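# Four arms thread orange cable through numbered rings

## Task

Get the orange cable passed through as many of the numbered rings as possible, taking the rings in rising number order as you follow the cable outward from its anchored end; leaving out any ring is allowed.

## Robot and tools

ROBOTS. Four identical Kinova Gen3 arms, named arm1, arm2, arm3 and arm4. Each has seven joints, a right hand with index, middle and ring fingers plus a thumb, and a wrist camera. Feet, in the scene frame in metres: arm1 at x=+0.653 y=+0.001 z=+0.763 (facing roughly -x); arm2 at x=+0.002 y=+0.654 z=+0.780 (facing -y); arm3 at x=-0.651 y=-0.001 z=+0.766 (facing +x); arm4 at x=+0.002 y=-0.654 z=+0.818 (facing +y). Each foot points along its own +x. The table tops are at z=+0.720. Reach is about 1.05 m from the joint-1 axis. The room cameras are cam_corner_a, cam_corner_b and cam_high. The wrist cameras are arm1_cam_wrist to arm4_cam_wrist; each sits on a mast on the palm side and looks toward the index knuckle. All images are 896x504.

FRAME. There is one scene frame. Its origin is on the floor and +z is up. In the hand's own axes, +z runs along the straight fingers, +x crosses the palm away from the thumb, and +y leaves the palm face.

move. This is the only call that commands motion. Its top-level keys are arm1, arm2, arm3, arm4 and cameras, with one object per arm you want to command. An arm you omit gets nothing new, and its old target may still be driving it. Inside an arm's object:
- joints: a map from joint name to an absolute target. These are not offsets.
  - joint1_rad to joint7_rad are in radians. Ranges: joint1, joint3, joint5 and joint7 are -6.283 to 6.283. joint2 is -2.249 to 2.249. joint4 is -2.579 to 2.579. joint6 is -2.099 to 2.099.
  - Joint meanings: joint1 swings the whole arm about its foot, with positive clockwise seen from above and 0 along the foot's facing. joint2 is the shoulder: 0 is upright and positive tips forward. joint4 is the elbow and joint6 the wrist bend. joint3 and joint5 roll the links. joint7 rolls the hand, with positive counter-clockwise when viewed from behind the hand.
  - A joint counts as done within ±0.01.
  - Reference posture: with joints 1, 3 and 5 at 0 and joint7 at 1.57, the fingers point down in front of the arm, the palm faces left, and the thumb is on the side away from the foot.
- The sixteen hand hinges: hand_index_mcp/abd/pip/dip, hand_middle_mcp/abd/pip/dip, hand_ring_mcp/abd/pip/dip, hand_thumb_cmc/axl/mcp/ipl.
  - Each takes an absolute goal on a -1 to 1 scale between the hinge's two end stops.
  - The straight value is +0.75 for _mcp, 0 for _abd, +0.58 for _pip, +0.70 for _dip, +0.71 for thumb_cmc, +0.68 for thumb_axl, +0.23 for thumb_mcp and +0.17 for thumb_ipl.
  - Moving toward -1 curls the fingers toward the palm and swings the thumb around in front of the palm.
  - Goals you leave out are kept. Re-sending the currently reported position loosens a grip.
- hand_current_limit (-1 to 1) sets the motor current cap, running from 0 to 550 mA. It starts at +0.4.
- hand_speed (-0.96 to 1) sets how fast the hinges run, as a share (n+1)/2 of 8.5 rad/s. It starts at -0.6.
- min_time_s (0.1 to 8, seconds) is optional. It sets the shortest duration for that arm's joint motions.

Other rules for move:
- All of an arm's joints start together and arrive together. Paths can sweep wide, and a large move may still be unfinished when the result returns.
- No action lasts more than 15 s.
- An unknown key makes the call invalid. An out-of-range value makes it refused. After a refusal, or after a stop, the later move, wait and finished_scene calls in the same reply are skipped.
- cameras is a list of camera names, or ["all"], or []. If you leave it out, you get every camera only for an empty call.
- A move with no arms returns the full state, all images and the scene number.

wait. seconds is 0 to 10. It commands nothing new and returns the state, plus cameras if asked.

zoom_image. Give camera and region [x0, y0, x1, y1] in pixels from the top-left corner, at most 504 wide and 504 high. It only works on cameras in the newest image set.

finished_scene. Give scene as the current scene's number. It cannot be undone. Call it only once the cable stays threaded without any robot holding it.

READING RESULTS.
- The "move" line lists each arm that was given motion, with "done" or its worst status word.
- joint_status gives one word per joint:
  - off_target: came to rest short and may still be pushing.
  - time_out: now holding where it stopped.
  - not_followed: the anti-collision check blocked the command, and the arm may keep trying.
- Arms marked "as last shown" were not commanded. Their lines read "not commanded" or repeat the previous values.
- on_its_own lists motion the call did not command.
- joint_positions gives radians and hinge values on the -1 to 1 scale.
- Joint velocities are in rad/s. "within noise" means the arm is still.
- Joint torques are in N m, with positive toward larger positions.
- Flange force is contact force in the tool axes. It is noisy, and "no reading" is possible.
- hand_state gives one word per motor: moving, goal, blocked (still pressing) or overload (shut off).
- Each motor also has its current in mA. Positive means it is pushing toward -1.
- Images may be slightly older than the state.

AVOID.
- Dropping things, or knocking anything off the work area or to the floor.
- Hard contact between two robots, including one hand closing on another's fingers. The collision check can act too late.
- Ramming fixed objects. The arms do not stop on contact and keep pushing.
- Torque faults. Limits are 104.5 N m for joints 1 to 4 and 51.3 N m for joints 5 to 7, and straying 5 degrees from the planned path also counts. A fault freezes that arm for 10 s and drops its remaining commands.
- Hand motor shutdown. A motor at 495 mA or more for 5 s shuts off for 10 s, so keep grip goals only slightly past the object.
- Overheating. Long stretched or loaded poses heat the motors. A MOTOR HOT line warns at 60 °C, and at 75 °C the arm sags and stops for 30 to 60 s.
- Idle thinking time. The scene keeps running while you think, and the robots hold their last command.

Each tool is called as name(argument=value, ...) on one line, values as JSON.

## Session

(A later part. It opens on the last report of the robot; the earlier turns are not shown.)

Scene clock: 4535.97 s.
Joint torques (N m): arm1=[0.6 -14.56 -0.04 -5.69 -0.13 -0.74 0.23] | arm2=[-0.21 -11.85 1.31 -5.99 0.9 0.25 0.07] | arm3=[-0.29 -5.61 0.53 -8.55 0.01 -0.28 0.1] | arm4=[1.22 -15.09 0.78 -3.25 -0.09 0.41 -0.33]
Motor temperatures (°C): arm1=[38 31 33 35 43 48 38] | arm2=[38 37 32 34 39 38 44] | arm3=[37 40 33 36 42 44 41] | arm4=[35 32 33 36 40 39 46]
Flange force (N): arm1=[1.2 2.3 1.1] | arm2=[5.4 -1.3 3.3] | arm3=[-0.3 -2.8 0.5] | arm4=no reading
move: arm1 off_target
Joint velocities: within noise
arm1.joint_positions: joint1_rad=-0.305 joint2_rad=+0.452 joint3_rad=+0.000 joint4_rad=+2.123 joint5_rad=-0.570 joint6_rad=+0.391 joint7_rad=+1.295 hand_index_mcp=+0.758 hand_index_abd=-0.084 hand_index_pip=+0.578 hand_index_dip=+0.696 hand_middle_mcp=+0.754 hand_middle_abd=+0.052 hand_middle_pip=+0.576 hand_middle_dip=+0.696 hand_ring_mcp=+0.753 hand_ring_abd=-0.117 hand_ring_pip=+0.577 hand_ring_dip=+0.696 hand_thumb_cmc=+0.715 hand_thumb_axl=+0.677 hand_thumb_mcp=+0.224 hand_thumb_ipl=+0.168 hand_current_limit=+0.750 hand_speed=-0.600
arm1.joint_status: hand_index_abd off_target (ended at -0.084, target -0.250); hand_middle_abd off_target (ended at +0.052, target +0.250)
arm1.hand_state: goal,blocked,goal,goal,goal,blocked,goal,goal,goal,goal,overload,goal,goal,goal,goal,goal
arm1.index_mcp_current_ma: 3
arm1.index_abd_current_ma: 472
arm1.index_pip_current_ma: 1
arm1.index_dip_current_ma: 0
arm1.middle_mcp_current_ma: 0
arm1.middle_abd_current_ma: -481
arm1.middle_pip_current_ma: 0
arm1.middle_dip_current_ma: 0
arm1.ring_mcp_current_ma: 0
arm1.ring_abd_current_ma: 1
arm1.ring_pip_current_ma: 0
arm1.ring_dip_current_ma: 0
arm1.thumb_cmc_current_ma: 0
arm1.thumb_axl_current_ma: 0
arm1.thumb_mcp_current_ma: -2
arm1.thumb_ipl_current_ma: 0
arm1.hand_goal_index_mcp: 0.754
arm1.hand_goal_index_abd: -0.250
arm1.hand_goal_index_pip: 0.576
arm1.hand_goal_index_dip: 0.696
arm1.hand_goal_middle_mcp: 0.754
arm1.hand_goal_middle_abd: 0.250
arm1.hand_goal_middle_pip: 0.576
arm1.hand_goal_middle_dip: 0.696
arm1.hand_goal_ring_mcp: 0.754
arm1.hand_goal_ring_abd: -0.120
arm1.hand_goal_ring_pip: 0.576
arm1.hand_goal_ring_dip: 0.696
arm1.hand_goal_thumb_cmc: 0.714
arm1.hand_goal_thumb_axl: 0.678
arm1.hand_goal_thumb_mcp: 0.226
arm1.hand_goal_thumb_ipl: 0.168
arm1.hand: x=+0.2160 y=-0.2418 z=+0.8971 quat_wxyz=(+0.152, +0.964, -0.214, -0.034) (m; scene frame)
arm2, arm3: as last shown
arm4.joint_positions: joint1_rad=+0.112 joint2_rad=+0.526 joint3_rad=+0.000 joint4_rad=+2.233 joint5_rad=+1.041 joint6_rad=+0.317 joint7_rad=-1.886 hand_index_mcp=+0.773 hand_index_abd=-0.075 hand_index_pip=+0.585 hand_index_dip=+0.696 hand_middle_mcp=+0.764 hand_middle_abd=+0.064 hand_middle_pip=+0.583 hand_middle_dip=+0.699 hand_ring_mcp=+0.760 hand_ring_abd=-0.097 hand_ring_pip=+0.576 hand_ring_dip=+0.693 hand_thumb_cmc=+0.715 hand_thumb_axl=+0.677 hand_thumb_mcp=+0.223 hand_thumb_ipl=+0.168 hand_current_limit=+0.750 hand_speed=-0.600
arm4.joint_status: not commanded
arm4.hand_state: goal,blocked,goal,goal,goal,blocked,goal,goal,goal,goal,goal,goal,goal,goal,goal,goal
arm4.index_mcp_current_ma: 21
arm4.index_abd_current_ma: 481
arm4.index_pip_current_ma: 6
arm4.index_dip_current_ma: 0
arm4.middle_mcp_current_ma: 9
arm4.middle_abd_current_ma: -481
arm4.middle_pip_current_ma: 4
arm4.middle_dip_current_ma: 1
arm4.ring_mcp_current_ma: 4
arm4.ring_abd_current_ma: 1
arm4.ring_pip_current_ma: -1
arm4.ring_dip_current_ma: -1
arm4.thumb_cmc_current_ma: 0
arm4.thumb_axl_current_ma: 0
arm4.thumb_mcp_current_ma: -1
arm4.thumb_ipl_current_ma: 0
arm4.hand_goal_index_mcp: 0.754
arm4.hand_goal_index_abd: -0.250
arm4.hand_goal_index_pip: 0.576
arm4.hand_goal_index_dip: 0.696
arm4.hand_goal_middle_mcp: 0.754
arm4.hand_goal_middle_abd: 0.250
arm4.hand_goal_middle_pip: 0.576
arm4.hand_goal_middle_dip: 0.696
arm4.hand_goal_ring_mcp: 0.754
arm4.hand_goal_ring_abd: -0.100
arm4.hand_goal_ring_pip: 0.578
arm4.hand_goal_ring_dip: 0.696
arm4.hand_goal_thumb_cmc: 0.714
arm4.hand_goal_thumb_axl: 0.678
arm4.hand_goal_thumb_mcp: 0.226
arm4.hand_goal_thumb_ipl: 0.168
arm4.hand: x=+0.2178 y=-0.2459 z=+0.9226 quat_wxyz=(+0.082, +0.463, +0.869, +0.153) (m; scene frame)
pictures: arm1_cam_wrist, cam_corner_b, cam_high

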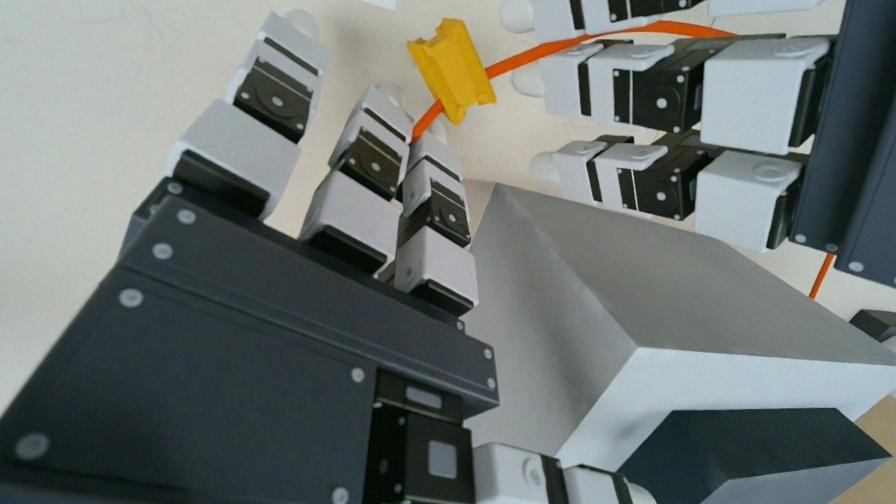

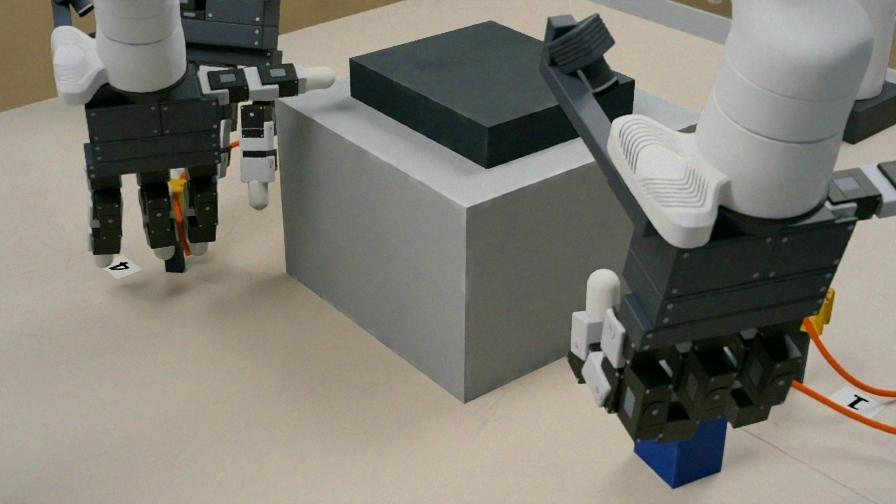

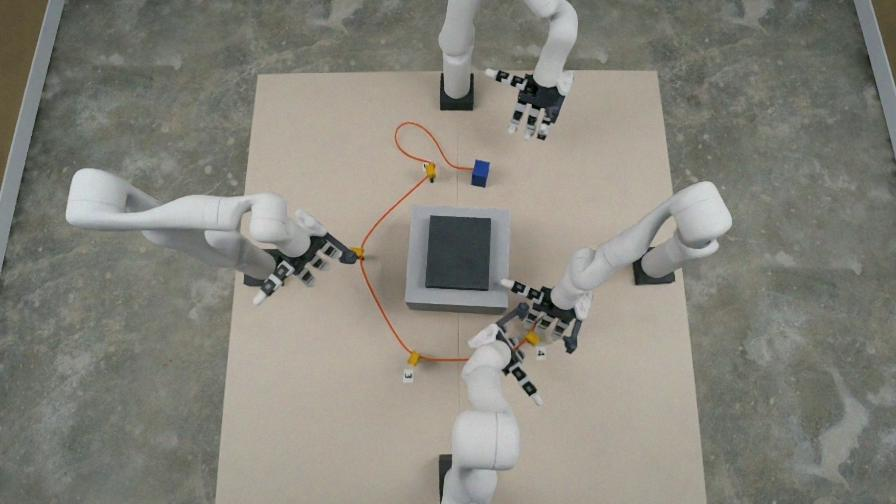

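move(arm4={"joints":{"hand_index_abd":0.1,"hand_middle_abd":-0.1}}, cameras=[])

move(arm1={"joints":{"joint1_rad":-0.3507,"joint2_rad":0.314,"joint3_rad":0,"joint4_rad":2.2214,"joint5_rad":-0.1316,"joint6_rad":0.4858,"joint7_rad":0.675},"min_time_s":1.8}, cameras=["arm1_cam_wrist","cam_corner_b","cam_high","cam_corner_a"])

zoom_image(camera="cam_corner_b", region=[80, 140, 280, 280])

zoom_image(camera="cam_high", region=[450, 270, 570, 370])

Scene clock: 4570.43 s.
Joint torques (N m): arm1=[0.7 -14.36 0.06 -5.39 -0.1 -0.67 0.24] | arm2=[-0.25 -11.86 1.35 -5.97 0.89 0.24 0.04] | arm3=[-0.19 -5.68 0.49 -8.54 0.05 -0.28 0.08] | arm4=[1.1 -14.83 0.65 -2.86 -0.24 0.34 -0.37]
Motor temperatures (°C): arm1=[38 32 33 35 43 48 38] | arm2=[38 37 32 34 39 38 44] | arm3=[37 40 33 36 42 43 41] | arm4=[35 32 33 36 40 39 46]
Flange force (N): arm1=[1.1 3.0 0.8] | arm2=[5.4 -1.1 3.2] | arm3=[-0.2 -2.6 0.6] | arm4=no reading
move: arm4 done
Joint velocities: within noise
arm1, arm3: as last shown
arm1.joint_positions: joint1_rad=-0.304 joint2_rad=+0.452 joint3_rad=+0.000 joint4_rad=+2.123 joint5_rad=-0.570 joint6_rad=+0.391 joint7_rad=+1.295 hand_index_mcp=+0.758 hand_index_abd=-0.084 hand_index_pip=+0.578 hand_index_dip=+0.696 hand_middle_mcp=+0.753 hand_middle_abd=+0.052 hand_middle_pip=+0.576 hand_middle_dip=+0.696 hand_ring_mcp=+0.753 hand_ring_abd=-0.117 hand_ring_pip=+0.577 hand_ring_dip=+0.696 hand_thumb_cmc=+0.715 hand_thumb_axl=+0.677 hand_thumb_mcp=+0.224 hand_thumb_ipl=+0.168 hand_current_limit=+0.750 hand_speed=-0.600
arm2.joint_positions: joint1_rad=-1.200 joint2_rad=+0.177 joint3_rad=+0.000 joint4_rad=+2.145 joint5_rad=+0.350 joint6_rad=+0.855 joint7_rad=-1.797 hand_index_mcp=+0.759 hand_index_abd=+0.057 hand_index_pip=+0.580 hand_index_dip=-0.638 hand_middle_mcp=+0.759 hand_middle_abd=-0.117 hand_middle_pip=+0.580 hand_middle_dip=-0.637 hand_ring_mcp=+0.852 hand_ring_abd=-0.097 hand_ring_pip=-0.893 hand_ring_dip=-0.172 hand_thumb_cmc=+0.717 hand_thumb_axl=+0.677 hand_thumb_mcp=+0.223 hand_thumb_ipl=+0.168 hand_current_limit=+0.750 hand_speed=-0.600
arm2.joint_status: not commanded
arm2.hand_state: goal,goal,goal,goal,goal,goal,goal,goal,goal,goal,goal,goal,goal,goal,goal,goal
arm2.index_mcp_current_ma: 10
arm2.index_abd_current_ma: -5
arm2.index_pip_current_ma: 9
arm2.index_dip_current_ma: 0
arm2.middle_mcp_current_ma: 12
arm2.middle_abd_current_ma: 6
arm2.middle_pip_current_ma: 8
arm2.middle_dip_current_ma: 2
arm2.ring_mcp_current_ma: 4
arm2.ring_abd_current_ma: 4
arm2.ring_pip_current_ma: 12
arm2.ring_dip_current_ma: 5
arm2.thumb_cmc_current_ma: 5
arm2.thumb_axl_current_ma: -1
arm2.thumb_mcp_current_ma: -7
arm2.thumb_ipl_current_ma: 0
arm2.hand_goal_index_mcp: 0.754
arm2.hand_goal_index_abd: 0.060
arm2.hand_goal_index_pip: 0.576
arm2.hand_goal_index_dip: -0.638
arm2.hand_goal_middle_mcp: 0.754
arm2.hand_goal_middle_abd: -0.120
arm2.hand_goal_middle_pip: 0.576
arm2.hand_goal_middle_dip: -0.638
arm2.hand_goal_ring_mcp: 0.850
arm2.hand_goal_ring_abd: -0.100
arm2.hand_goal_ring_pip: -0.898
arm2.hand_goal_ring_dip: -0.174
arm2.hand_goal_thumb_cmc: 0.714
arm2.hand_goal_thumb_axl: 0.678
arm2.hand_goal_thumb_mcp: 0.226
arm2.hand_goal_thumb_ipl: 0.168
arm2.hand: x=+0.1895 y=+0.3765 z=+0.9980 quat_wxyz=(+0.130, +0.973, -0.189, -0.026) (m; scene frame)
arm4.joint_positions: joint1_rad=+0.112 joint2_rad=+0.526 joint3_rad=+0.000 joint4_rad=+2.233 joint5_rad=+1.041 joint6_rad=+0.317 joint7_rad=-1.886 hand_index_mcp=+0.760 hand_index_abd=+0.097 hand_index_pip=+0.580 hand_index_dip=+0.696 hand_middle_mcp=+0.760 hand_middle_abd=-0.096 hand_middle_pip=+0.580 hand_middle_dip=+0.699 hand_ring_mcp=+0.760 hand_ring_abd=-0.097 hand_ring_pip=+0.576 hand_ring_dip=+0.693 hand_thumb_cmc=+0.715 hand_thumb_axl=+0.677 hand_thumb_mcp=+0.223 hand_thumb_ipl=+0.168 hand_current_limit=+0.750 hand_speed=-0.600
arm4.joint_status: all done
arm4.hand_state: goal,goal,goal,goal,goal,goal,goal,goal,goal,goal,goal,goal,goal,goal,goal,goal
arm4.index_mcp_current_ma: 4
arm4.index_abd_current_ma: -1
arm4.index_pip_current_ma: 2
arm4.index_dip_current_ma: 0
arm4.middle_mcp_current_ma: 4
arm4.middle_abd_current_ma: 1
arm4.middle_pip_current_ma: 2
arm4.middle_dip_current_ma: 1
arm4.ring_mcp_current_ma: 4
arm4.ring_abd_current_ma: 1
arm4.ring_pip_current_ma: -1
arm4.ring_dip_current_ma: -1
arm4.thumb_cmc_current_ma: 0
arm4.thumb_axl_current_ma: 0
arm4.thumb_mcp_current_ma: -1
arm4.thumb_ipl_current_ma: 0
arm4.hand_goal_index_mcp: 0.754
arm4.hand_goal_index_abd: 0.100
arm4.hand_goal_index_pip: 0.576
arm4.hand_goal_index_dip: 0.696
arm4.hand_goal_middle_mcp: 0.754
arm4.hand_goal_middle_abd: -0.100
arm4.hand_goal_middle_pip: 0.576
arm4.hand_goal_middle_dip: 0.696
arm4.hand_goal_ring_mcp: 0.754
arm4.hand_goal_ring_abd: -0.100
arm4.hand_goal_ring_pip: 0.578
arm4.hand_goal_ring_dip: 0.696
arm4.hand_goal_thumb_cmc: 0.714
arm4.hand_goal_thumb_axl: 0.678
arm4.hand_goal_thumb_mcp: 0.226
arm4.hand_goal_thumb_ipl: 0.168
arm4.hand: x=+0.2178 y=-0.2459 z=+0.9226 quat_wxyz=(+0.082, +0.463, +0.869, +0.153) (m; scene frame)
pictures: none
No camera images: "cameras" was empty.

Scene clock: 4572.60 s.
Joint torques (N m): arm1=[0.56 -11.7 0.05 -4.56 0.21 -0.09 0.21] | arm2=[-0.31 -11.84 1.34 -5.99 0.86 0.24 0.08] | arm3=[-0.25 -5.54 0.49 -8.51 0 -0.22 0.11] | arm4=[1.08 -14.77 0.61 -2.86 -0.23 0.33 -0.4]
Motor temperatures (°C): arm1=[38 32 33 35 43 48 38] | arm2=[38 37 32 34 39 38 44] | arm3=[37 40 33 36 42 43 41] | arm4=[35 32 33 36 40 39 46]
Flange force (N): arm1=[1.2 3.2 2.2] | arm2=[5.3 -1.1 3.3] | arm3=[-0.3 -2.8 0.6] | arm4=no reading
move: arm1 done
Joint velocities: within noise
arm1.joint_positions: joint1_rad=-0.351 joint2_rad=+0.314 joint3_rad=+0.000 joint4_rad=+2.221 joint5_rad=-0.132 joint6_rad=+0.486 joint7_rad=+0.675 hand_index_mcp=+0.738 hand_index_abd=-0.084 hand_index_pip=+0.569 hand_index_dip=+0.696 hand_middle_mcp=+0.734 hand_middle_abd=+0.053 hand_middle_pip=+0.568 hand_middle_dip=+0.696 hand_ring_mcp=+0.753 hand_ring_abd=-0.117 hand_ring_pip=+0.577 hand_ring_dip=+0.696 hand_thumb_cmc=+0.715 hand_thumb_axl=+0.677 hand_thumb_mcp=+0.224 hand_thumb_ipl=+0.168 hand_current_limit=+0.750 hand_speed=-0.600
arm1.joint_status: all done
arm1.hand_state: goal,blocked,goal,goal,blocked,blocked,goal,goal,goal,goal,overload,goal,goal,goal,goal,goal
arm1.index_mcp_current_ma: -19
arm1.index_abd_current_ma: 472
arm1.index_pip_current_ma: -5
arm1.index_dip_current_ma: 0
arm1.middle_mcp_current_ma: -27
arm1.middle_abd_current_ma: -481
arm1.middle_pip_current_ma: -7
arm1.middle_dip_current_ma: 0
arm1.ring_mcp_current_ma: 0
arm1.ring_abd_current_ma: 1
arm1.ring_pip_current_ma: 0
arm1.ring_dip_current_ma: 0
arm1.thumb_cmc_current_ma: 0
arm1.thumb_axl_current_ma: 0
arm1.thumb_mcp_current_ma: -2
arm1.thumb_ipl_current_ma: 0
arm1.hand_goal_index_mcp: 0.754
arm1.hand_goal_index_abd: -0.250
arm1.hand_goal_index_pip: 0.576
arm1.hand_goal_index_dip: 0.696
arm1.hand_goal_middle_mcp: 0.754
arm1.hand_goal_middle_abd: 0.250
arm1.hand_goal_middle_pip: 0.576
arm1.hand_goal_middle_dip: 0.696
arm1.hand_goal_ring_mcp: 0.754
arm1.hand_goal_ring_abd: -0.120
arm1.hand_goal_ring_pip: 0.576
arm1.hand_goal_ring_dip: 0.696
arm1.hand_goal_thumb_cmc: 0.714
arm1.hand_goal_thumb_axl: 0.678
arm1.hand_goal_thumb_mcp: 0.226
arm1.hand_goal_thumb_ipl: 0.168
arm1.hand: x=+0.2636 y=-0.1824 z=+0.9001 quat_wxyz=(+0.066, +0.951, -0.300, -0.021) (m; scene frame)
arm2: as last shown
arm3.joint_positions: joint1_rad=+0.000 joint2_rad=-0.100 joint3_rad=+0.000 joint4_rad=+2.000 joint5_rad=+0.050 joint6_rad=+1.240 joint7_rad=+5.600 hand_index_mcp=+0.756 hand_index_abd=+0.096 hand_index_pip=+0.578 hand_index_dip=+0.696 hand_middle_mcp=+0.756 hand_middle_abd=-0.096 hand_middle_pip=+0.579 hand_middle_dip=+0.696 hand_ring_mcp=+0.756 hand_ring_abd=-0.097 hand_ring_pip=+0.576 hand_ring_dip=+0.693 hand_thumb_cmc=+0.715 hand_thumb_axl=+0.677 hand_thumb_mcp=+0.223 hand_thumb_ipl=+0.168 hand_current_limit=+0.750 hand_speed=-0.600
arm3.joint_status: not commanded
arm3.hand_state: goal,goal,goal,goal,goal,goal,goal,goal,goal,goal,goal,goal,goal,goal,goal,goal
arm3.index_mcp_current_ma: 0
arm3.index_abd_current_ma: -1
arm3.index_pip_current_ma: 1
arm3.index_dip_current_ma: 0
arm3.middle_mcp_current_ma: 0
arm3.middle_abd_current_ma: 1
arm3.middle_pip_current_ma: 1
arm3.middle_dip_current_ma: 0
arm3.ring_mcp_current_ma: 1
arm3.ring_abd_current_ma: 1
arm3.ring_pip_current_ma: -1
arm3.ring_dip_current_ma: -1
arm3.thumb_cmc_current_ma: 0
arm3.thumb_axl_current_ma: 0
arm3.thumb_mcp_current_ma: -1
arm3.thumb_ipl_current_ma: 0
arm3.hand_goal_index_mcp: 0.754
arm3.hand_goal_index_abd: 0.100
arm3.hand_goal_index_pip: 0.576
arm3.hand_goal_index_dip: 0.696
arm3.hand_goal_middle_mcp: 0.754
arm3.hand_goal_middle_abd: -0.100
arm3.hand_goal_middle_pip: 0.576
arm3.hand_goal_middle_dip: 0.696
arm3.hand_goal_ring_mcp: 0.754
arm3.hand_goal_ring_abd: -0.100
arm3.hand_goal_ring_pip: 0.578
arm3.hand_goal_ring_dip: 0.696
arm3.hand_goal_thumb_cmc: 0.714
arm3.hand_goal_thumb_axl: 0.678
arm3.hand_goal_thumb_mcp: 0.226
arm3.hand_goal_thumb_ipl: 0.168
arm3.hand: x=-0.3430 y=-0.1115 z=+1.0705 quat_wxyz=(-0.021, -0.899, -0.437, +0.008) (m; scene frame)
arm4.joint_positions: joint1_rad=+0.112 joint2_rad=+0.526 joint3_rad=+0.000 joint4_rad=+2.233 joint5_rad=+1.041 joint6_rad=+0.317 joint7_rad=-1.886 hand_index_mcp=+0.760 hand_index_abd=+0.097 hand_index_pip=+0.580 hand_index_dip=+0.696 hand_middle_mcp=+0.760 hand_middle_abd=-0.097 hand_middle_pip=+0.580 hand_middle_dip=+0.699 hand_ring_mcp=+0.760 hand_ring_abd=-0.097 hand_ring_pip=+0.576 hand_ring_dip=+0.693 hand_thumb_cmc=+0.715 hand_thumb_axl=+0.677 hand_thumb_mcp=+0.223 hand_thumb_ipl=+0.168 hand_current_limit=+0.750 hand_speed=-0.600
arm4.joint_status: not commanded
arm4.hand_state: goal,goal,goal,goal,goal,goal,goal,goal,goal,goal,goal,goal,goal,goal,goal,goal
arm4.index_mcp_current_ma: 4
arm4.index_abd_current_ma: -1
arm4.index_pip_current_ma: 2
arm4.index_dip_current_ma: 0
arm4.middle_mcp_current_ma: 3
arm4.middle_abd_current_ma: 1
arm4.middle_pip_current_ma: 2
arm4.middle_dip_current_ma: 1
arm4.ring_mcp_current_ma: 4
arm4.ring_abd_current_ma: 1
arm4.ring_pip_current_ma: -1
arm4.ring_dip_current_ma: -1
arm4.thumb_cmc_current_ma: 0
arm4.thumb_axl_current_ma: 0
arm4.thumb_mcp_current_ma: -1
arm4.thumb_ipl_current_ma: 0
arm4.hand_goal_index_mcp: 0.754
arm4.hand_goal_index_abd: 0.100
arm4.hand_goal_index_pip: 0.576
arm4.hand_goal_index_dip: 0.696
arm4.hand_goal_middle_mcp: 0.754
arm4.hand_goal_middle_abd: -0.100
arm4.hand_goal_middle_pip: 0.576
arm4.hand_goal_middle_dip: 0.696
arm4.hand_goal_ring_mcp: 0.754
arm4.hand_goal_ring_abd: -0.100
arm4.hand_goal_ring_pip: 0.578
arm4.hand_goal_ring_dip: 0.696
arm4.hand_goal_thumb_cmc: 0.714
arm4.hand_goal_thumb_axl: 0.678
arm4.hand_goal_thumb_mcp: 0.226
arm4.hand_goal_thumb_ipl: 0.168
arm4.hand: x=+0.2178 y=-0.2459 z=+0.9226 quat_wxyz=(+0.082, +0.463, +0.869, +0.153) (m; scene frame)
pictures: arm1_cam_wrist, cam_corner_a, cam_corner_b, cam_high

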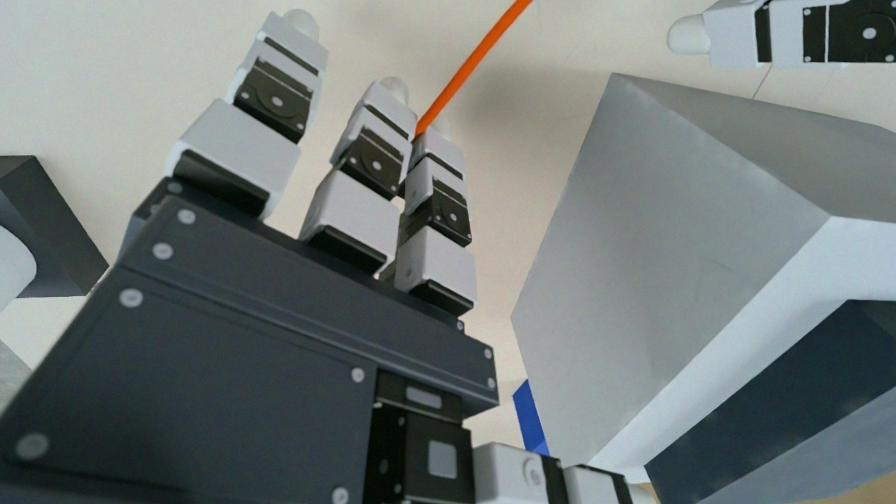

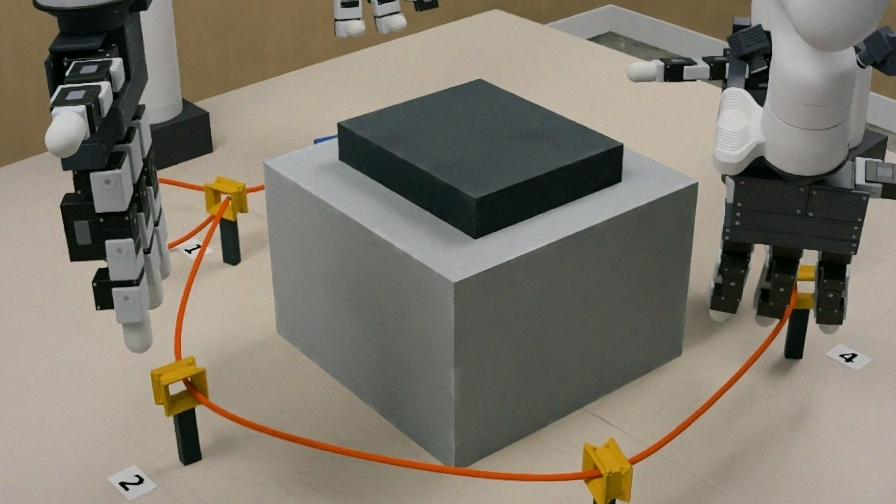

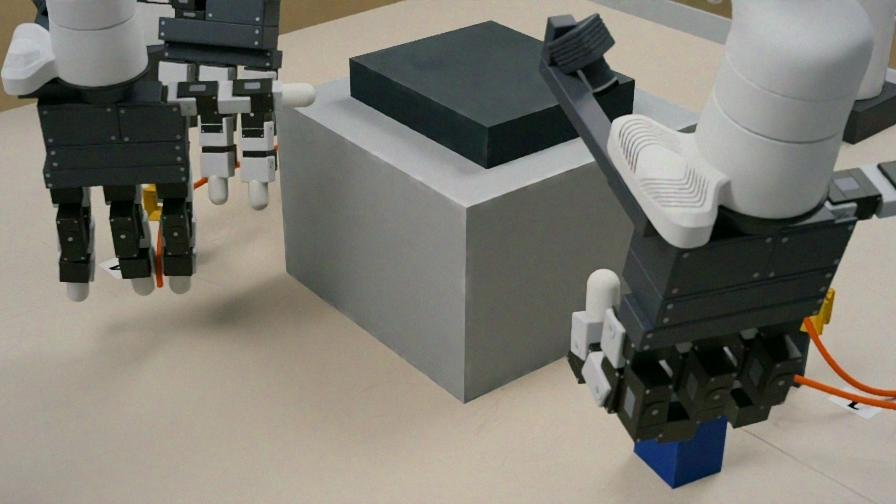

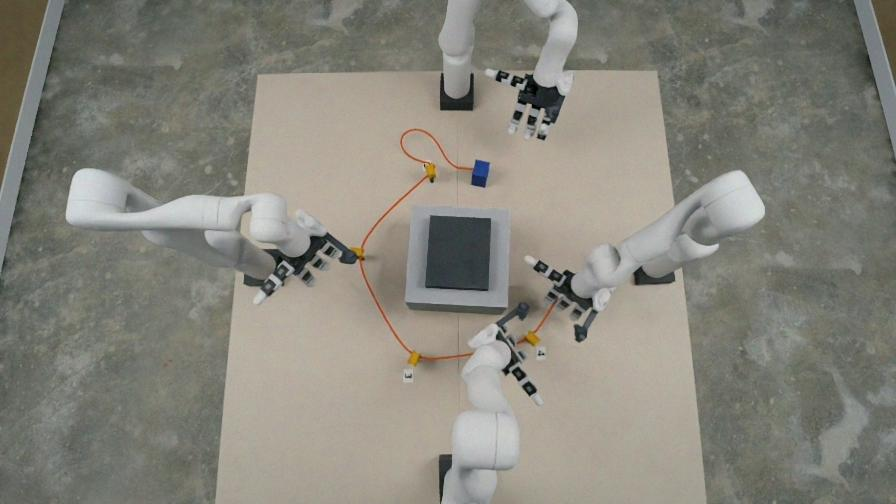

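Scaled by 2.520 from the camera's 896x504 image, which has a finer 1280x720 frame.

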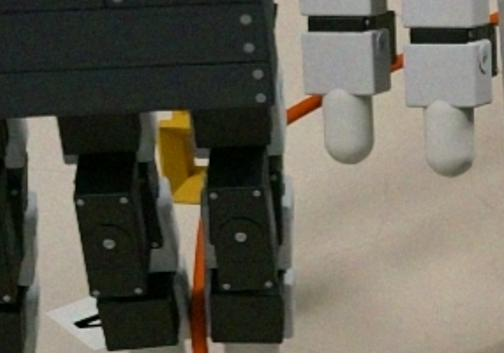

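Scaled by 4.200 from the camera's 896x504 image, which has a finer 1280x720 frame.

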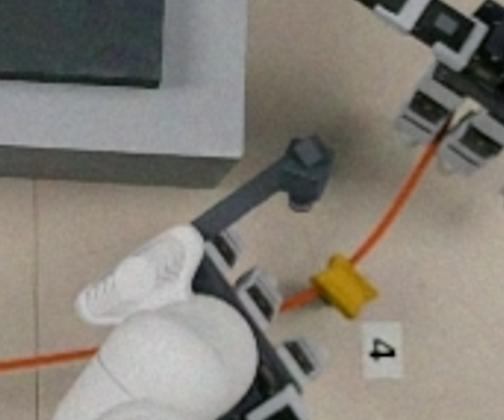

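move(arm4={"joints":{"joint1_rad":0.0741,"joint2_rad":0.3979,"joint3_rad":0,"joint4_rad":2.226,"joint5_rad":0.7582,"joint6_rad":0.4149,"joint7_rad":-1.6209},"min_time_s":0.8}, cameras=[])

move(arm4={"joints":{"joint1_rad":0.0056,"joint2_rad":0.2044,"joint3_rad":0,"joint4_rad":2.1738,"joint5_rad":0.5084,"joint6_rad":0.6384,"joint7_rad":-1.3977},"min_time_s":1.0}, cameras=["arm1_cam_wrist","cam_corner_b","cam_high","cam_corner_a"])

zoom_image(camera="cam_corner_a", region=[640, 140, 896, 380])

zoom_image(camera="cam_high", region=[400, 230, 600, 390])

Scene clock: 4607.80 s.
Joint torques (N m): arm1=[0.57 -11.76 0.05 -4.6 0.2 -0.13 0.22] | arm2=[-0.22 -11.84 1.4 -5.93 0.87 0.2 0.05] | arm3=[-0.24 -5.58 0.5 -8.51 -0.03 -0.27 0.06] | arm4=[1.12 -13.55 0.47 -3.92 -0.09 0.07 -0.38]
Motor temperatures (°C): arm1=[38 32 33 34 43 48 38] | arm2=[38 37 32 34 39 38 44] | arm3=[37 40 33 36 42 43 41] | arm4=[35 33 33 36 40 39 46]
Flange force (N): arm1=[1.3 3.2 2.2] | arm2=[5.5 -1.3 2.9] | arm3=[-0.4 -2.7 0.5] | arm4=[4.0 -1.4 4.7]
move: arm4 done
Joint velocities: within noise
arm1, arm2, arm3: as last shown
arm4.joint_positions: joint1_rad=+0.074 joint2_rad=+0.398 joint3_rad=+0.000 joint4_rad=+2.226 joint5_rad=+0.758 joint6_rad=+0.415 joint7_rad=-1.621 hand_index_mcp=+0.760 hand_index_abd=+0.097 hand_index_pip=+0.580 hand_index_dip=+0.696 hand_middle_mcp=+0.760 hand_middle_abd=-0.097 hand_middle_pip=+0.580 hand_middle_dip=+0.699 hand_ring_mcp=+0.760 hand_ring_abd=-0.097 hand_ring_pip=+0.576 hand_ring_dip=+0.693 hand_thumb_cmc=+0.715 hand_thumb_axl=+0.677 hand_thumb_mcp=+0.223 hand_thumb_ipl=+0.168 hand_current_limit=+0.750 hand_speed=-0.600
arm4.joint_status: all done
arm4.hand_state: goal,goal,goal,goal,goal,goal,goal,goal,goal,goal,goal,goal,goal,goal,goal,goal
arm4.index_mcp_current_ma: 4
arm4.index_abd_current_ma: -1
arm4.index_pip_current_ma: 2
arm4.index_dip_current_ma: 0
arm4.middle_mcp_current_ma: 3
arm4.middle_abd_current_ma: 1
arm4.middle_pip_current_ma: 2
arm4.middle_dip_current_ma: 1
arm4.ring_mcp_current_ma: 4
arm4.ring_abd_current_ma: 1
arm4.ring_pip_current_ma: -1
arm4.ring_dip_current_ma: -1
arm4.thumb_cmc_current_ma: 0
arm4.thumb_axl_current_ma: 0
arm4.thumb_mcp_current_ma: -1
arm4.thumb_ipl_current_ma: 0
arm4.hand_goal_index_mcp: 0.754
arm4.hand_goal_index_abd: 0.100
arm4.hand_goal_index_pip: 0.576
arm4.hand_goal_index_dip: 0.696
arm4.hand_goal_middle_mcp: 0.754
arm4.hand_goal_middle_abd: -0.100
arm4.hand_goal_middle_pip: 0.576
arm4.hand_goal_middle_dip: 0.696
arm4.hand_goal_ring_mcp: 0.754
arm4.hand_goal_ring_abd: -0.100
arm4.hand_goal_ring_pip: 0.578
arm4.hand_goal_ring_dip: 0.696
arm4.hand_goal_thumb_cmc: 0.714
arm4.hand_goal_thumb_axl: 0.678
arm4.hand_goal_thumb_mcp: 0.226
arm4.hand_goal_thumb_ipl: 0.168
arm4.hand: x=+0.2051 y=-0.2545 z=+0.9649 quat_wxyz=(+0.082, +0.463, +0.869, +0.153) (m; scene frame)
pictures: none
No camera images: "cameras" was empty.

Scene clock: 4609.13 s.
Joint torques (N m): arm1=[0.58 -11.73 0.07 -4.61 0.2 -0.15 0.21] | arm2=[-0.21 -11.88 1.37 -6.01 0.86 0.19 0.03] | arm3=[-0.24 -5.6 0.54 -8.55 0 -0.3 0.07] | arm4=[1.1 -11.62 0.21 -5.45 0.05 -0.16 -0.4]
Motor temperatures (°C): arm1=[38 32 33 34 43 48 38] | arm2=[38 37 32 34 39 38 44] | arm3=[37 40 33 36 42 43 41] | arm4=[35 33 33 36 40 39 46]
Flange force (N): arm1=[1.3 3.2 2.1] | arm2=[5.4 -1.2 3.1] | arm3=[-0.3 -2.8 0.5] | arm4=[5.1 0.9 2.2]
move: arm4 done
Joint velocities: within noise
arm1, arm2, arm3: as last shown
arm4.joint_positions: joint1_rad=+0.006 joint2_rad=+0.204 joint3_rad=+0.000 joint4_rad=+2.174 joint5_rad=+0.508 joint6_rad=+0.638 joint7_rad=-1.398 hand_index_mcp=+0.760 hand_index_abd=+0.097 hand_index_pip=+0.580 hand_index_dip=+0.696 hand_middle_mcp=+0.760 hand_middle_abd=-0.097 hand_middle_pip=+0.580 hand_middle_dip=+0.699 hand_ring_mcp=+0.760 hand_ring_abd=-0.097 hand_ring_pip=+0.576 hand_ring_dip=+0.693 hand_thumb_cmc=+0.715 hand_thumb_axl=+0.677 hand_thumb_mcp=+0.223 hand_thumb_ipl=+0.168 hand_current_limit=+0.750 hand_speed=-0.600
arm4.joint_status: all done
arm4.hand_state: goal,goal,goal,goal,goal,goal,goal,goal,goal,goal,goal,goal,goal,goal,goal,goal
arm4.index_mcp_current_ma: 4
arm4.index_abd_current_ma: -1
arm4.index_pip_current_ma: 2
arm4.index_dip_current_ma: 0
arm4.middle_mcp_current_ma: 3
arm4.middle_abd_current_ma: 1
arm4.middle_pip_current_ma: 2
arm4.middle_dip_current_ma: 1
arm4.ring_mcp_current_ma: 4
arm4.ring_abd_current_ma: 1
arm4.ring_pip_current_ma: -1
arm4.ring_dip_current_ma: -1
arm4.thumb_cmc_current_ma: 0
arm4.thumb_axl_current_ma: 0
arm4.thumb_mcp_current_ma: -1
arm4.thumb_ipl_current_ma: 0
arm4.hand_goal_index_mcp: 0.754
arm4.hand_goal_index_abd: 0.100
arm4.hand_goal_index_pip: 0.576
arm4.hand_goal_index_dip: 0.696
arm4.hand_goal_middle_mcp: 0.754
arm4.hand_goal_middle_abd: -0.100
arm4.hand_goal_middle_pip: 0.576
arm4.hand_goal_middle_dip: 0.696
arm4.hand_goal_ring_mcp: 0.754
arm4.hand_goal_ring_abd: -0.100
arm4.hand_goal_ring_pip: 0.578
arm4.hand_goal_ring_dip: 0.696
arm4.hand_goal_thumb_cmc: 0.714
arm4.hand_goal_thumb_axl: 0.678
arm4.hand_goal_thumb_mcp: 0.226
arm4.hand_goal_thumb_ipl: 0.168
arm4.hand: x=+0.1838 y=-0.2688 z=+1.0351 quat_wxyz=(+0.082, +0.463, +0.869, +0.153) (m; scene frame)
pictures: arm1_cam_wrist, cam_corner_a, cam_corner_b, cam_high

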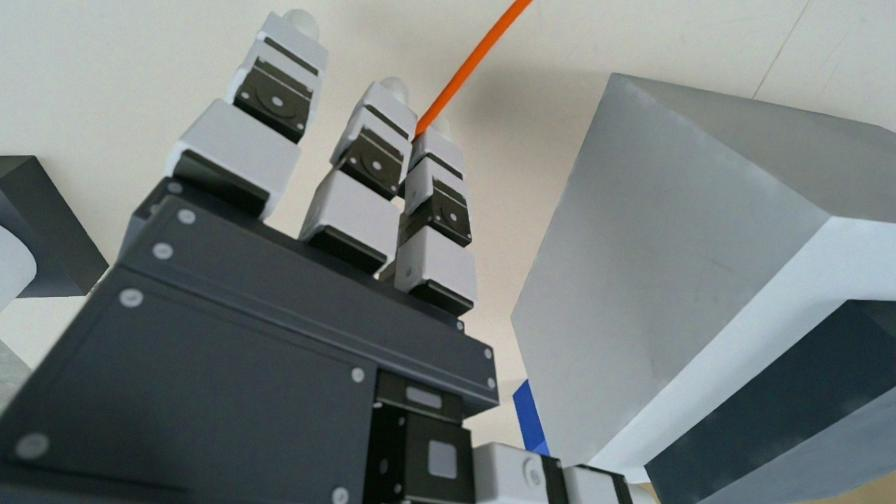

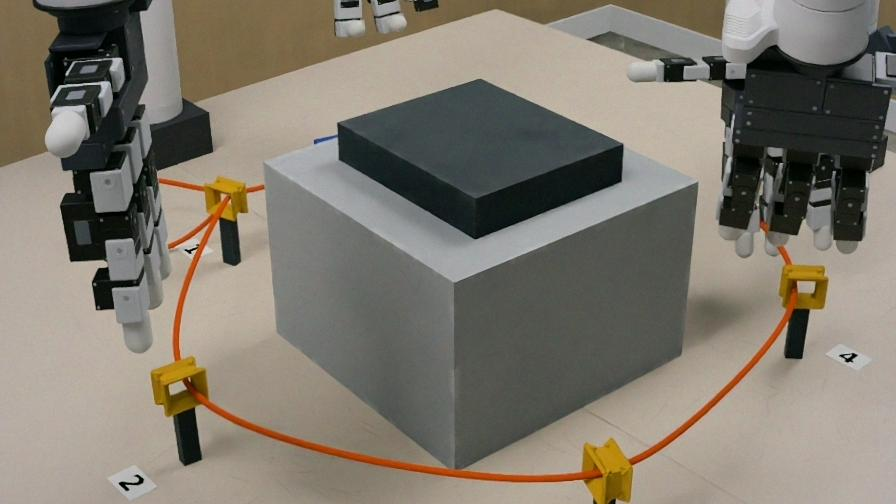

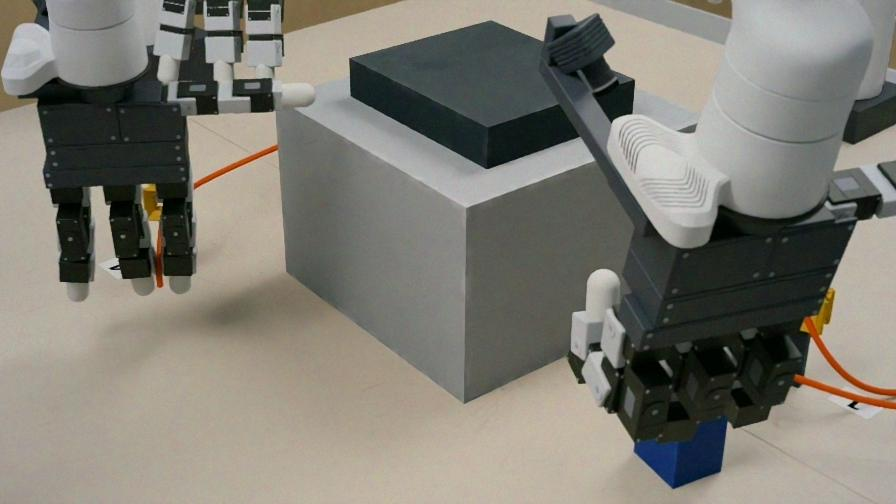

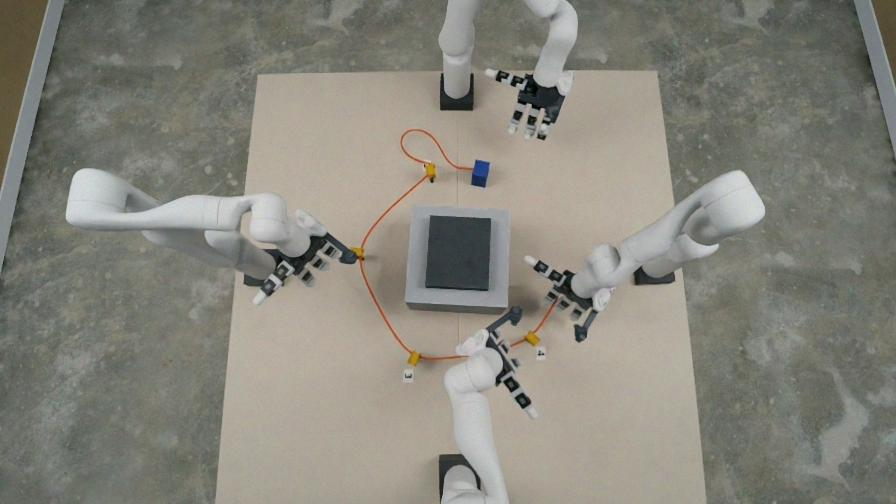

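Scaled by 1.969 from the camera's 896x504 image, which has a finer 1280x720 frame.

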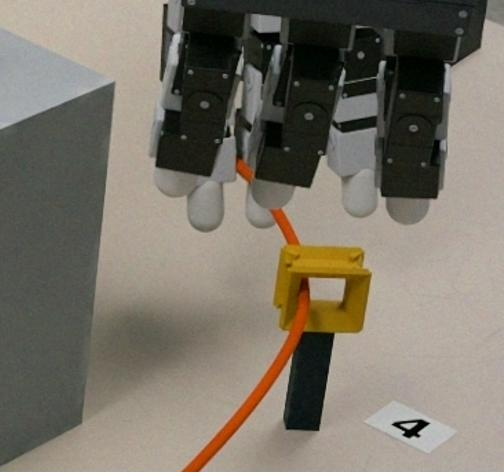

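Scaled by 2.520 from the camera's 896x504 image, which has a finer 1280x720 frame.

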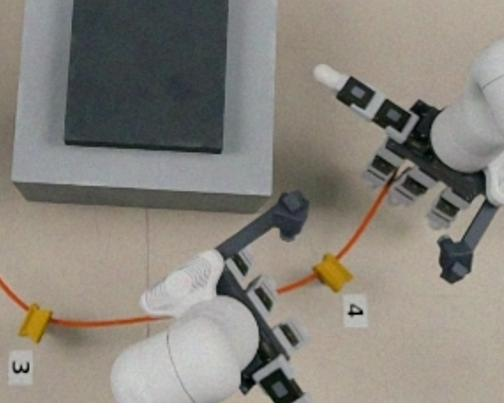

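move(arm1={"joints":{"hand_index_abd":0.1,"hand_middle_abd":-0.1}}, cameras=["arm1_cam_wrist","cam_corner_b","cam_high","cam_corner_a"])

zoom_image(camera="cam_corner_b", region=[40, 120, 280, 320])

zoom_image(camera="cam_high", region=[400, 230, 600, 390])

Scene clock: 4615.77 s.
Joint torques (N m): arm1=[0.24 -11.92 -0.29 -5.21 0.08 -0.45 0.27] | arm2=[-0.28 -11.84 1.36 -5.99 0.86 0.23 0.05] | arm3=[-0.29 -5.57 0.6 -8.52 -0.07 -0.32 0.08] | arm4=[1.08 -11.62 0.23 -5.43 0.08 -0.16 -0.37]
Motor temperatures (°C): arm1=[38 32 33 34 43 48 38] | arm2=[38 37 32 34 39 38 44] | arm3=[37 40 33 36 42 43 41] | arm4=[35 33 33 36 40 39 46]
Flange force (N): arm1=[1.2 1.9 1.9] | arm2=[5.4 -1.1 3.2] | arm3=[-0.3 -2.9 0.3] | arm4=[5.2 0.9 2.2]
move: arm1 done
Joint velocities: within noise
arm1.joint_positions: joint1_rad=-0.351 joint2_rad=+0.314 joint3_rad=+0.000 joint4_rad=+2.221 joint5_rad=-0.132 joint6_rad=+0.486 joint7_rad=+0.675 hand_index_mcp=+0.750 hand_index_abd=+0.096 hand_index_pip=+0.572 hand_index_dip=+0.696 hand_middle_mcp=+0.752 hand_middle_abd=-0.096 hand_middle_pip=+0.573 hand_middle_dip=+0.696 hand_ring_mcp=+0.753 hand_ring_abd=-0.117 hand_ring_pip=+0.577 hand_ring_dip=+0.696 hand_thumb_cmc=+0.715 hand_thumb_axl=+0.677 hand_thumb_mcp=+0.224 hand_thumb_ipl=+0.168 hand_current_limit=+0.750 hand_speed=-0.600
arm1.joint_status: all done
arm1.hand_state: goal,goal,goal,goal,goal,goal,goal,goal,goal,goal,overload,goal,goal,goal,goal,goal
arm1.index_mcp_current_ma: -2
arm1.index_abd_current_ma: -2
arm1.index_pip_current_ma: -2
arm1.index_dip_current_ma: 0
arm1.middle_mcp_current_ma: -1
arm1.middle_abd_current_ma: 2
arm1.middle_pip_current_ma: -1
arm1.middle_dip_current_ma: 0
arm1.ring_mcp_current_ma: 0
arm1.ring_abd_current_ma: 1
arm1.ring_pip_current_ma: 0
arm1.ring_dip_current_ma: 0
arm1.thumb_cmc_current_ma: 0
arm1.thumb_axl_current_ma: 0
arm1.thumb_mcp_current_ma: -2
arm1.thumb_ipl_current_ma: 0
arm1.hand_goal_index_mcp: 0.754
arm1.hand_goal_index_abd: 0.100
arm1.hand_goal_index_pip: 0.576
arm1.hand_goal_index_dip: 0.696
arm1.hand_goal_middle_mcp: 0.754
arm1.hand_goal_middle_abd: -0.100
arm1.hand_goal_middle_pip: 0.576
arm1.hand_goal_middle_dip: 0.696
arm1.hand_goal_ring_mcp: 0.754
arm1.hand_goal_ring_abd: -0.120
arm1.hand_goal_ring_pip: 0.576
arm1.hand_goal_ring_dip: 0.696
arm1.hand_goal_thumb_cmc: 0.714
arm1.hand_goal_thumb_axl: 0.678
arm1.hand_goal_thumb_mcp: 0.226
arm1.hand_goal_thumb_ipl: 0.168
arm1.hand: x=+0.2636 y=-0.1824 z=+0.9001 quat_wxyz=(+0.066, +0.951, -0.300, -0.021) (m; scene frame)
arm2, arm3, arm4: as last shown
pictures: arm1_cam_wrist, cam_corner_a, cam_corner_b, cam_high

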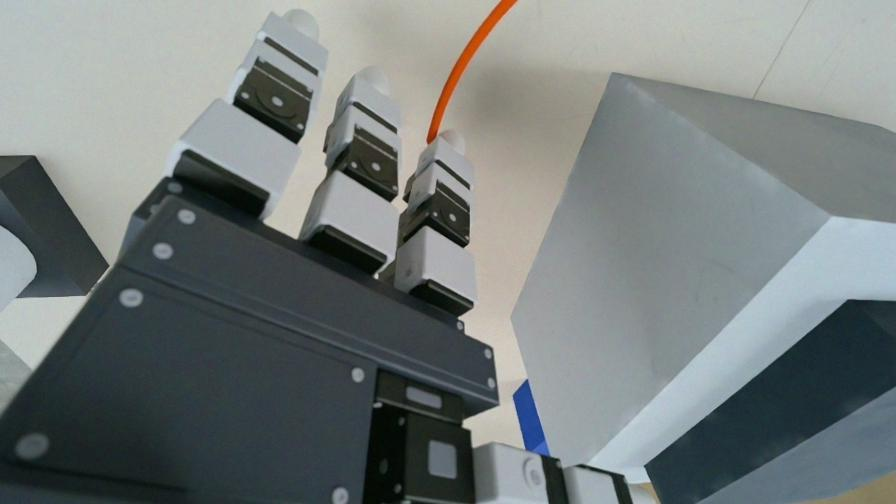

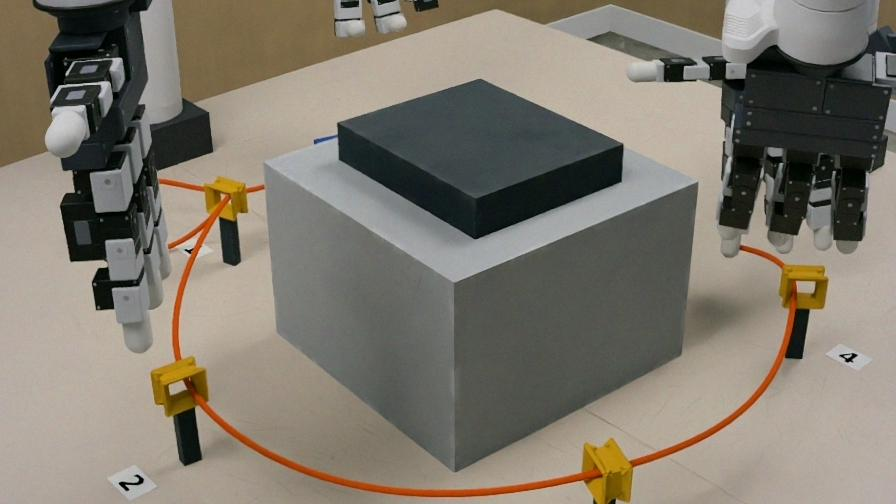

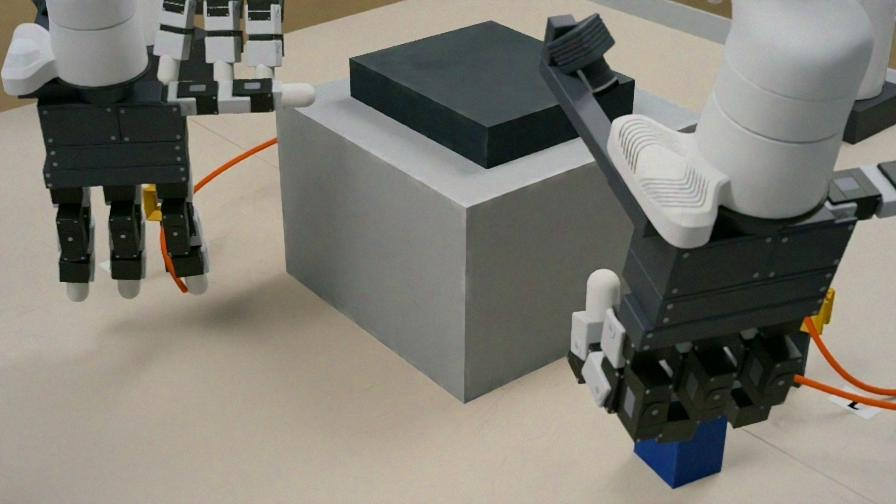

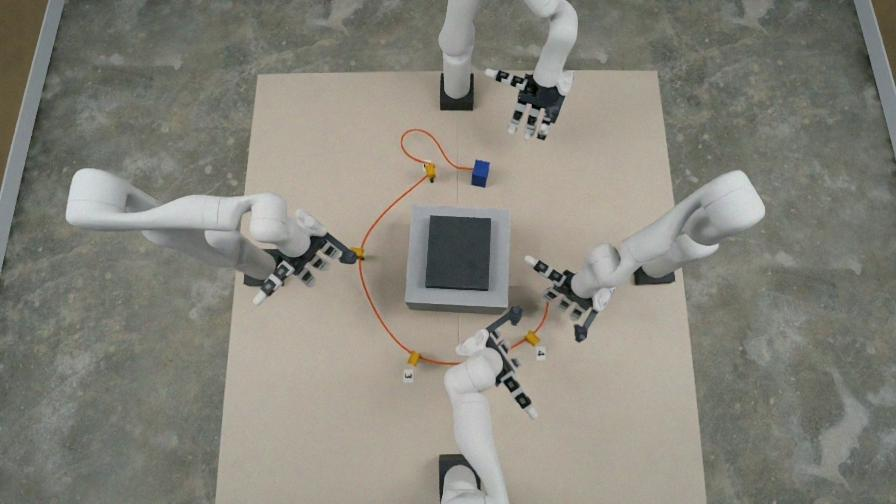

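Scaled by 2.100 from the camera's 896x504 image, which has a finer 1280x720 frame.

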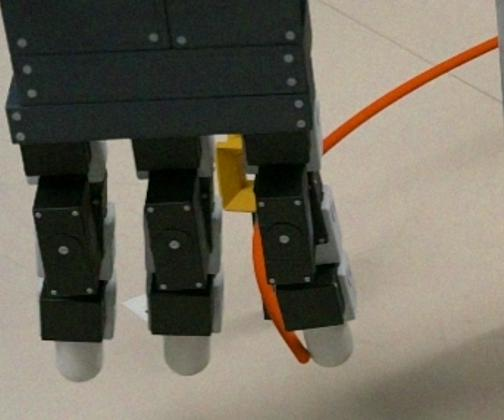

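Scaled by 2.520 from the camera's 896x504 image, which has a finer 1280x720 frame.

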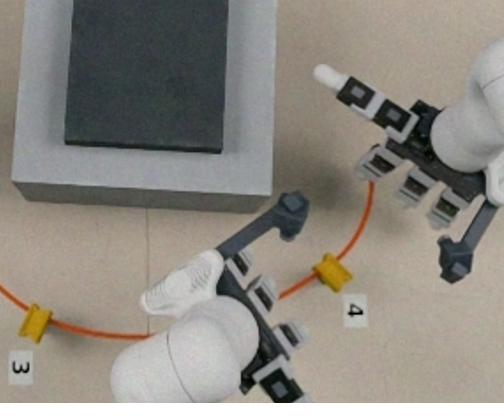

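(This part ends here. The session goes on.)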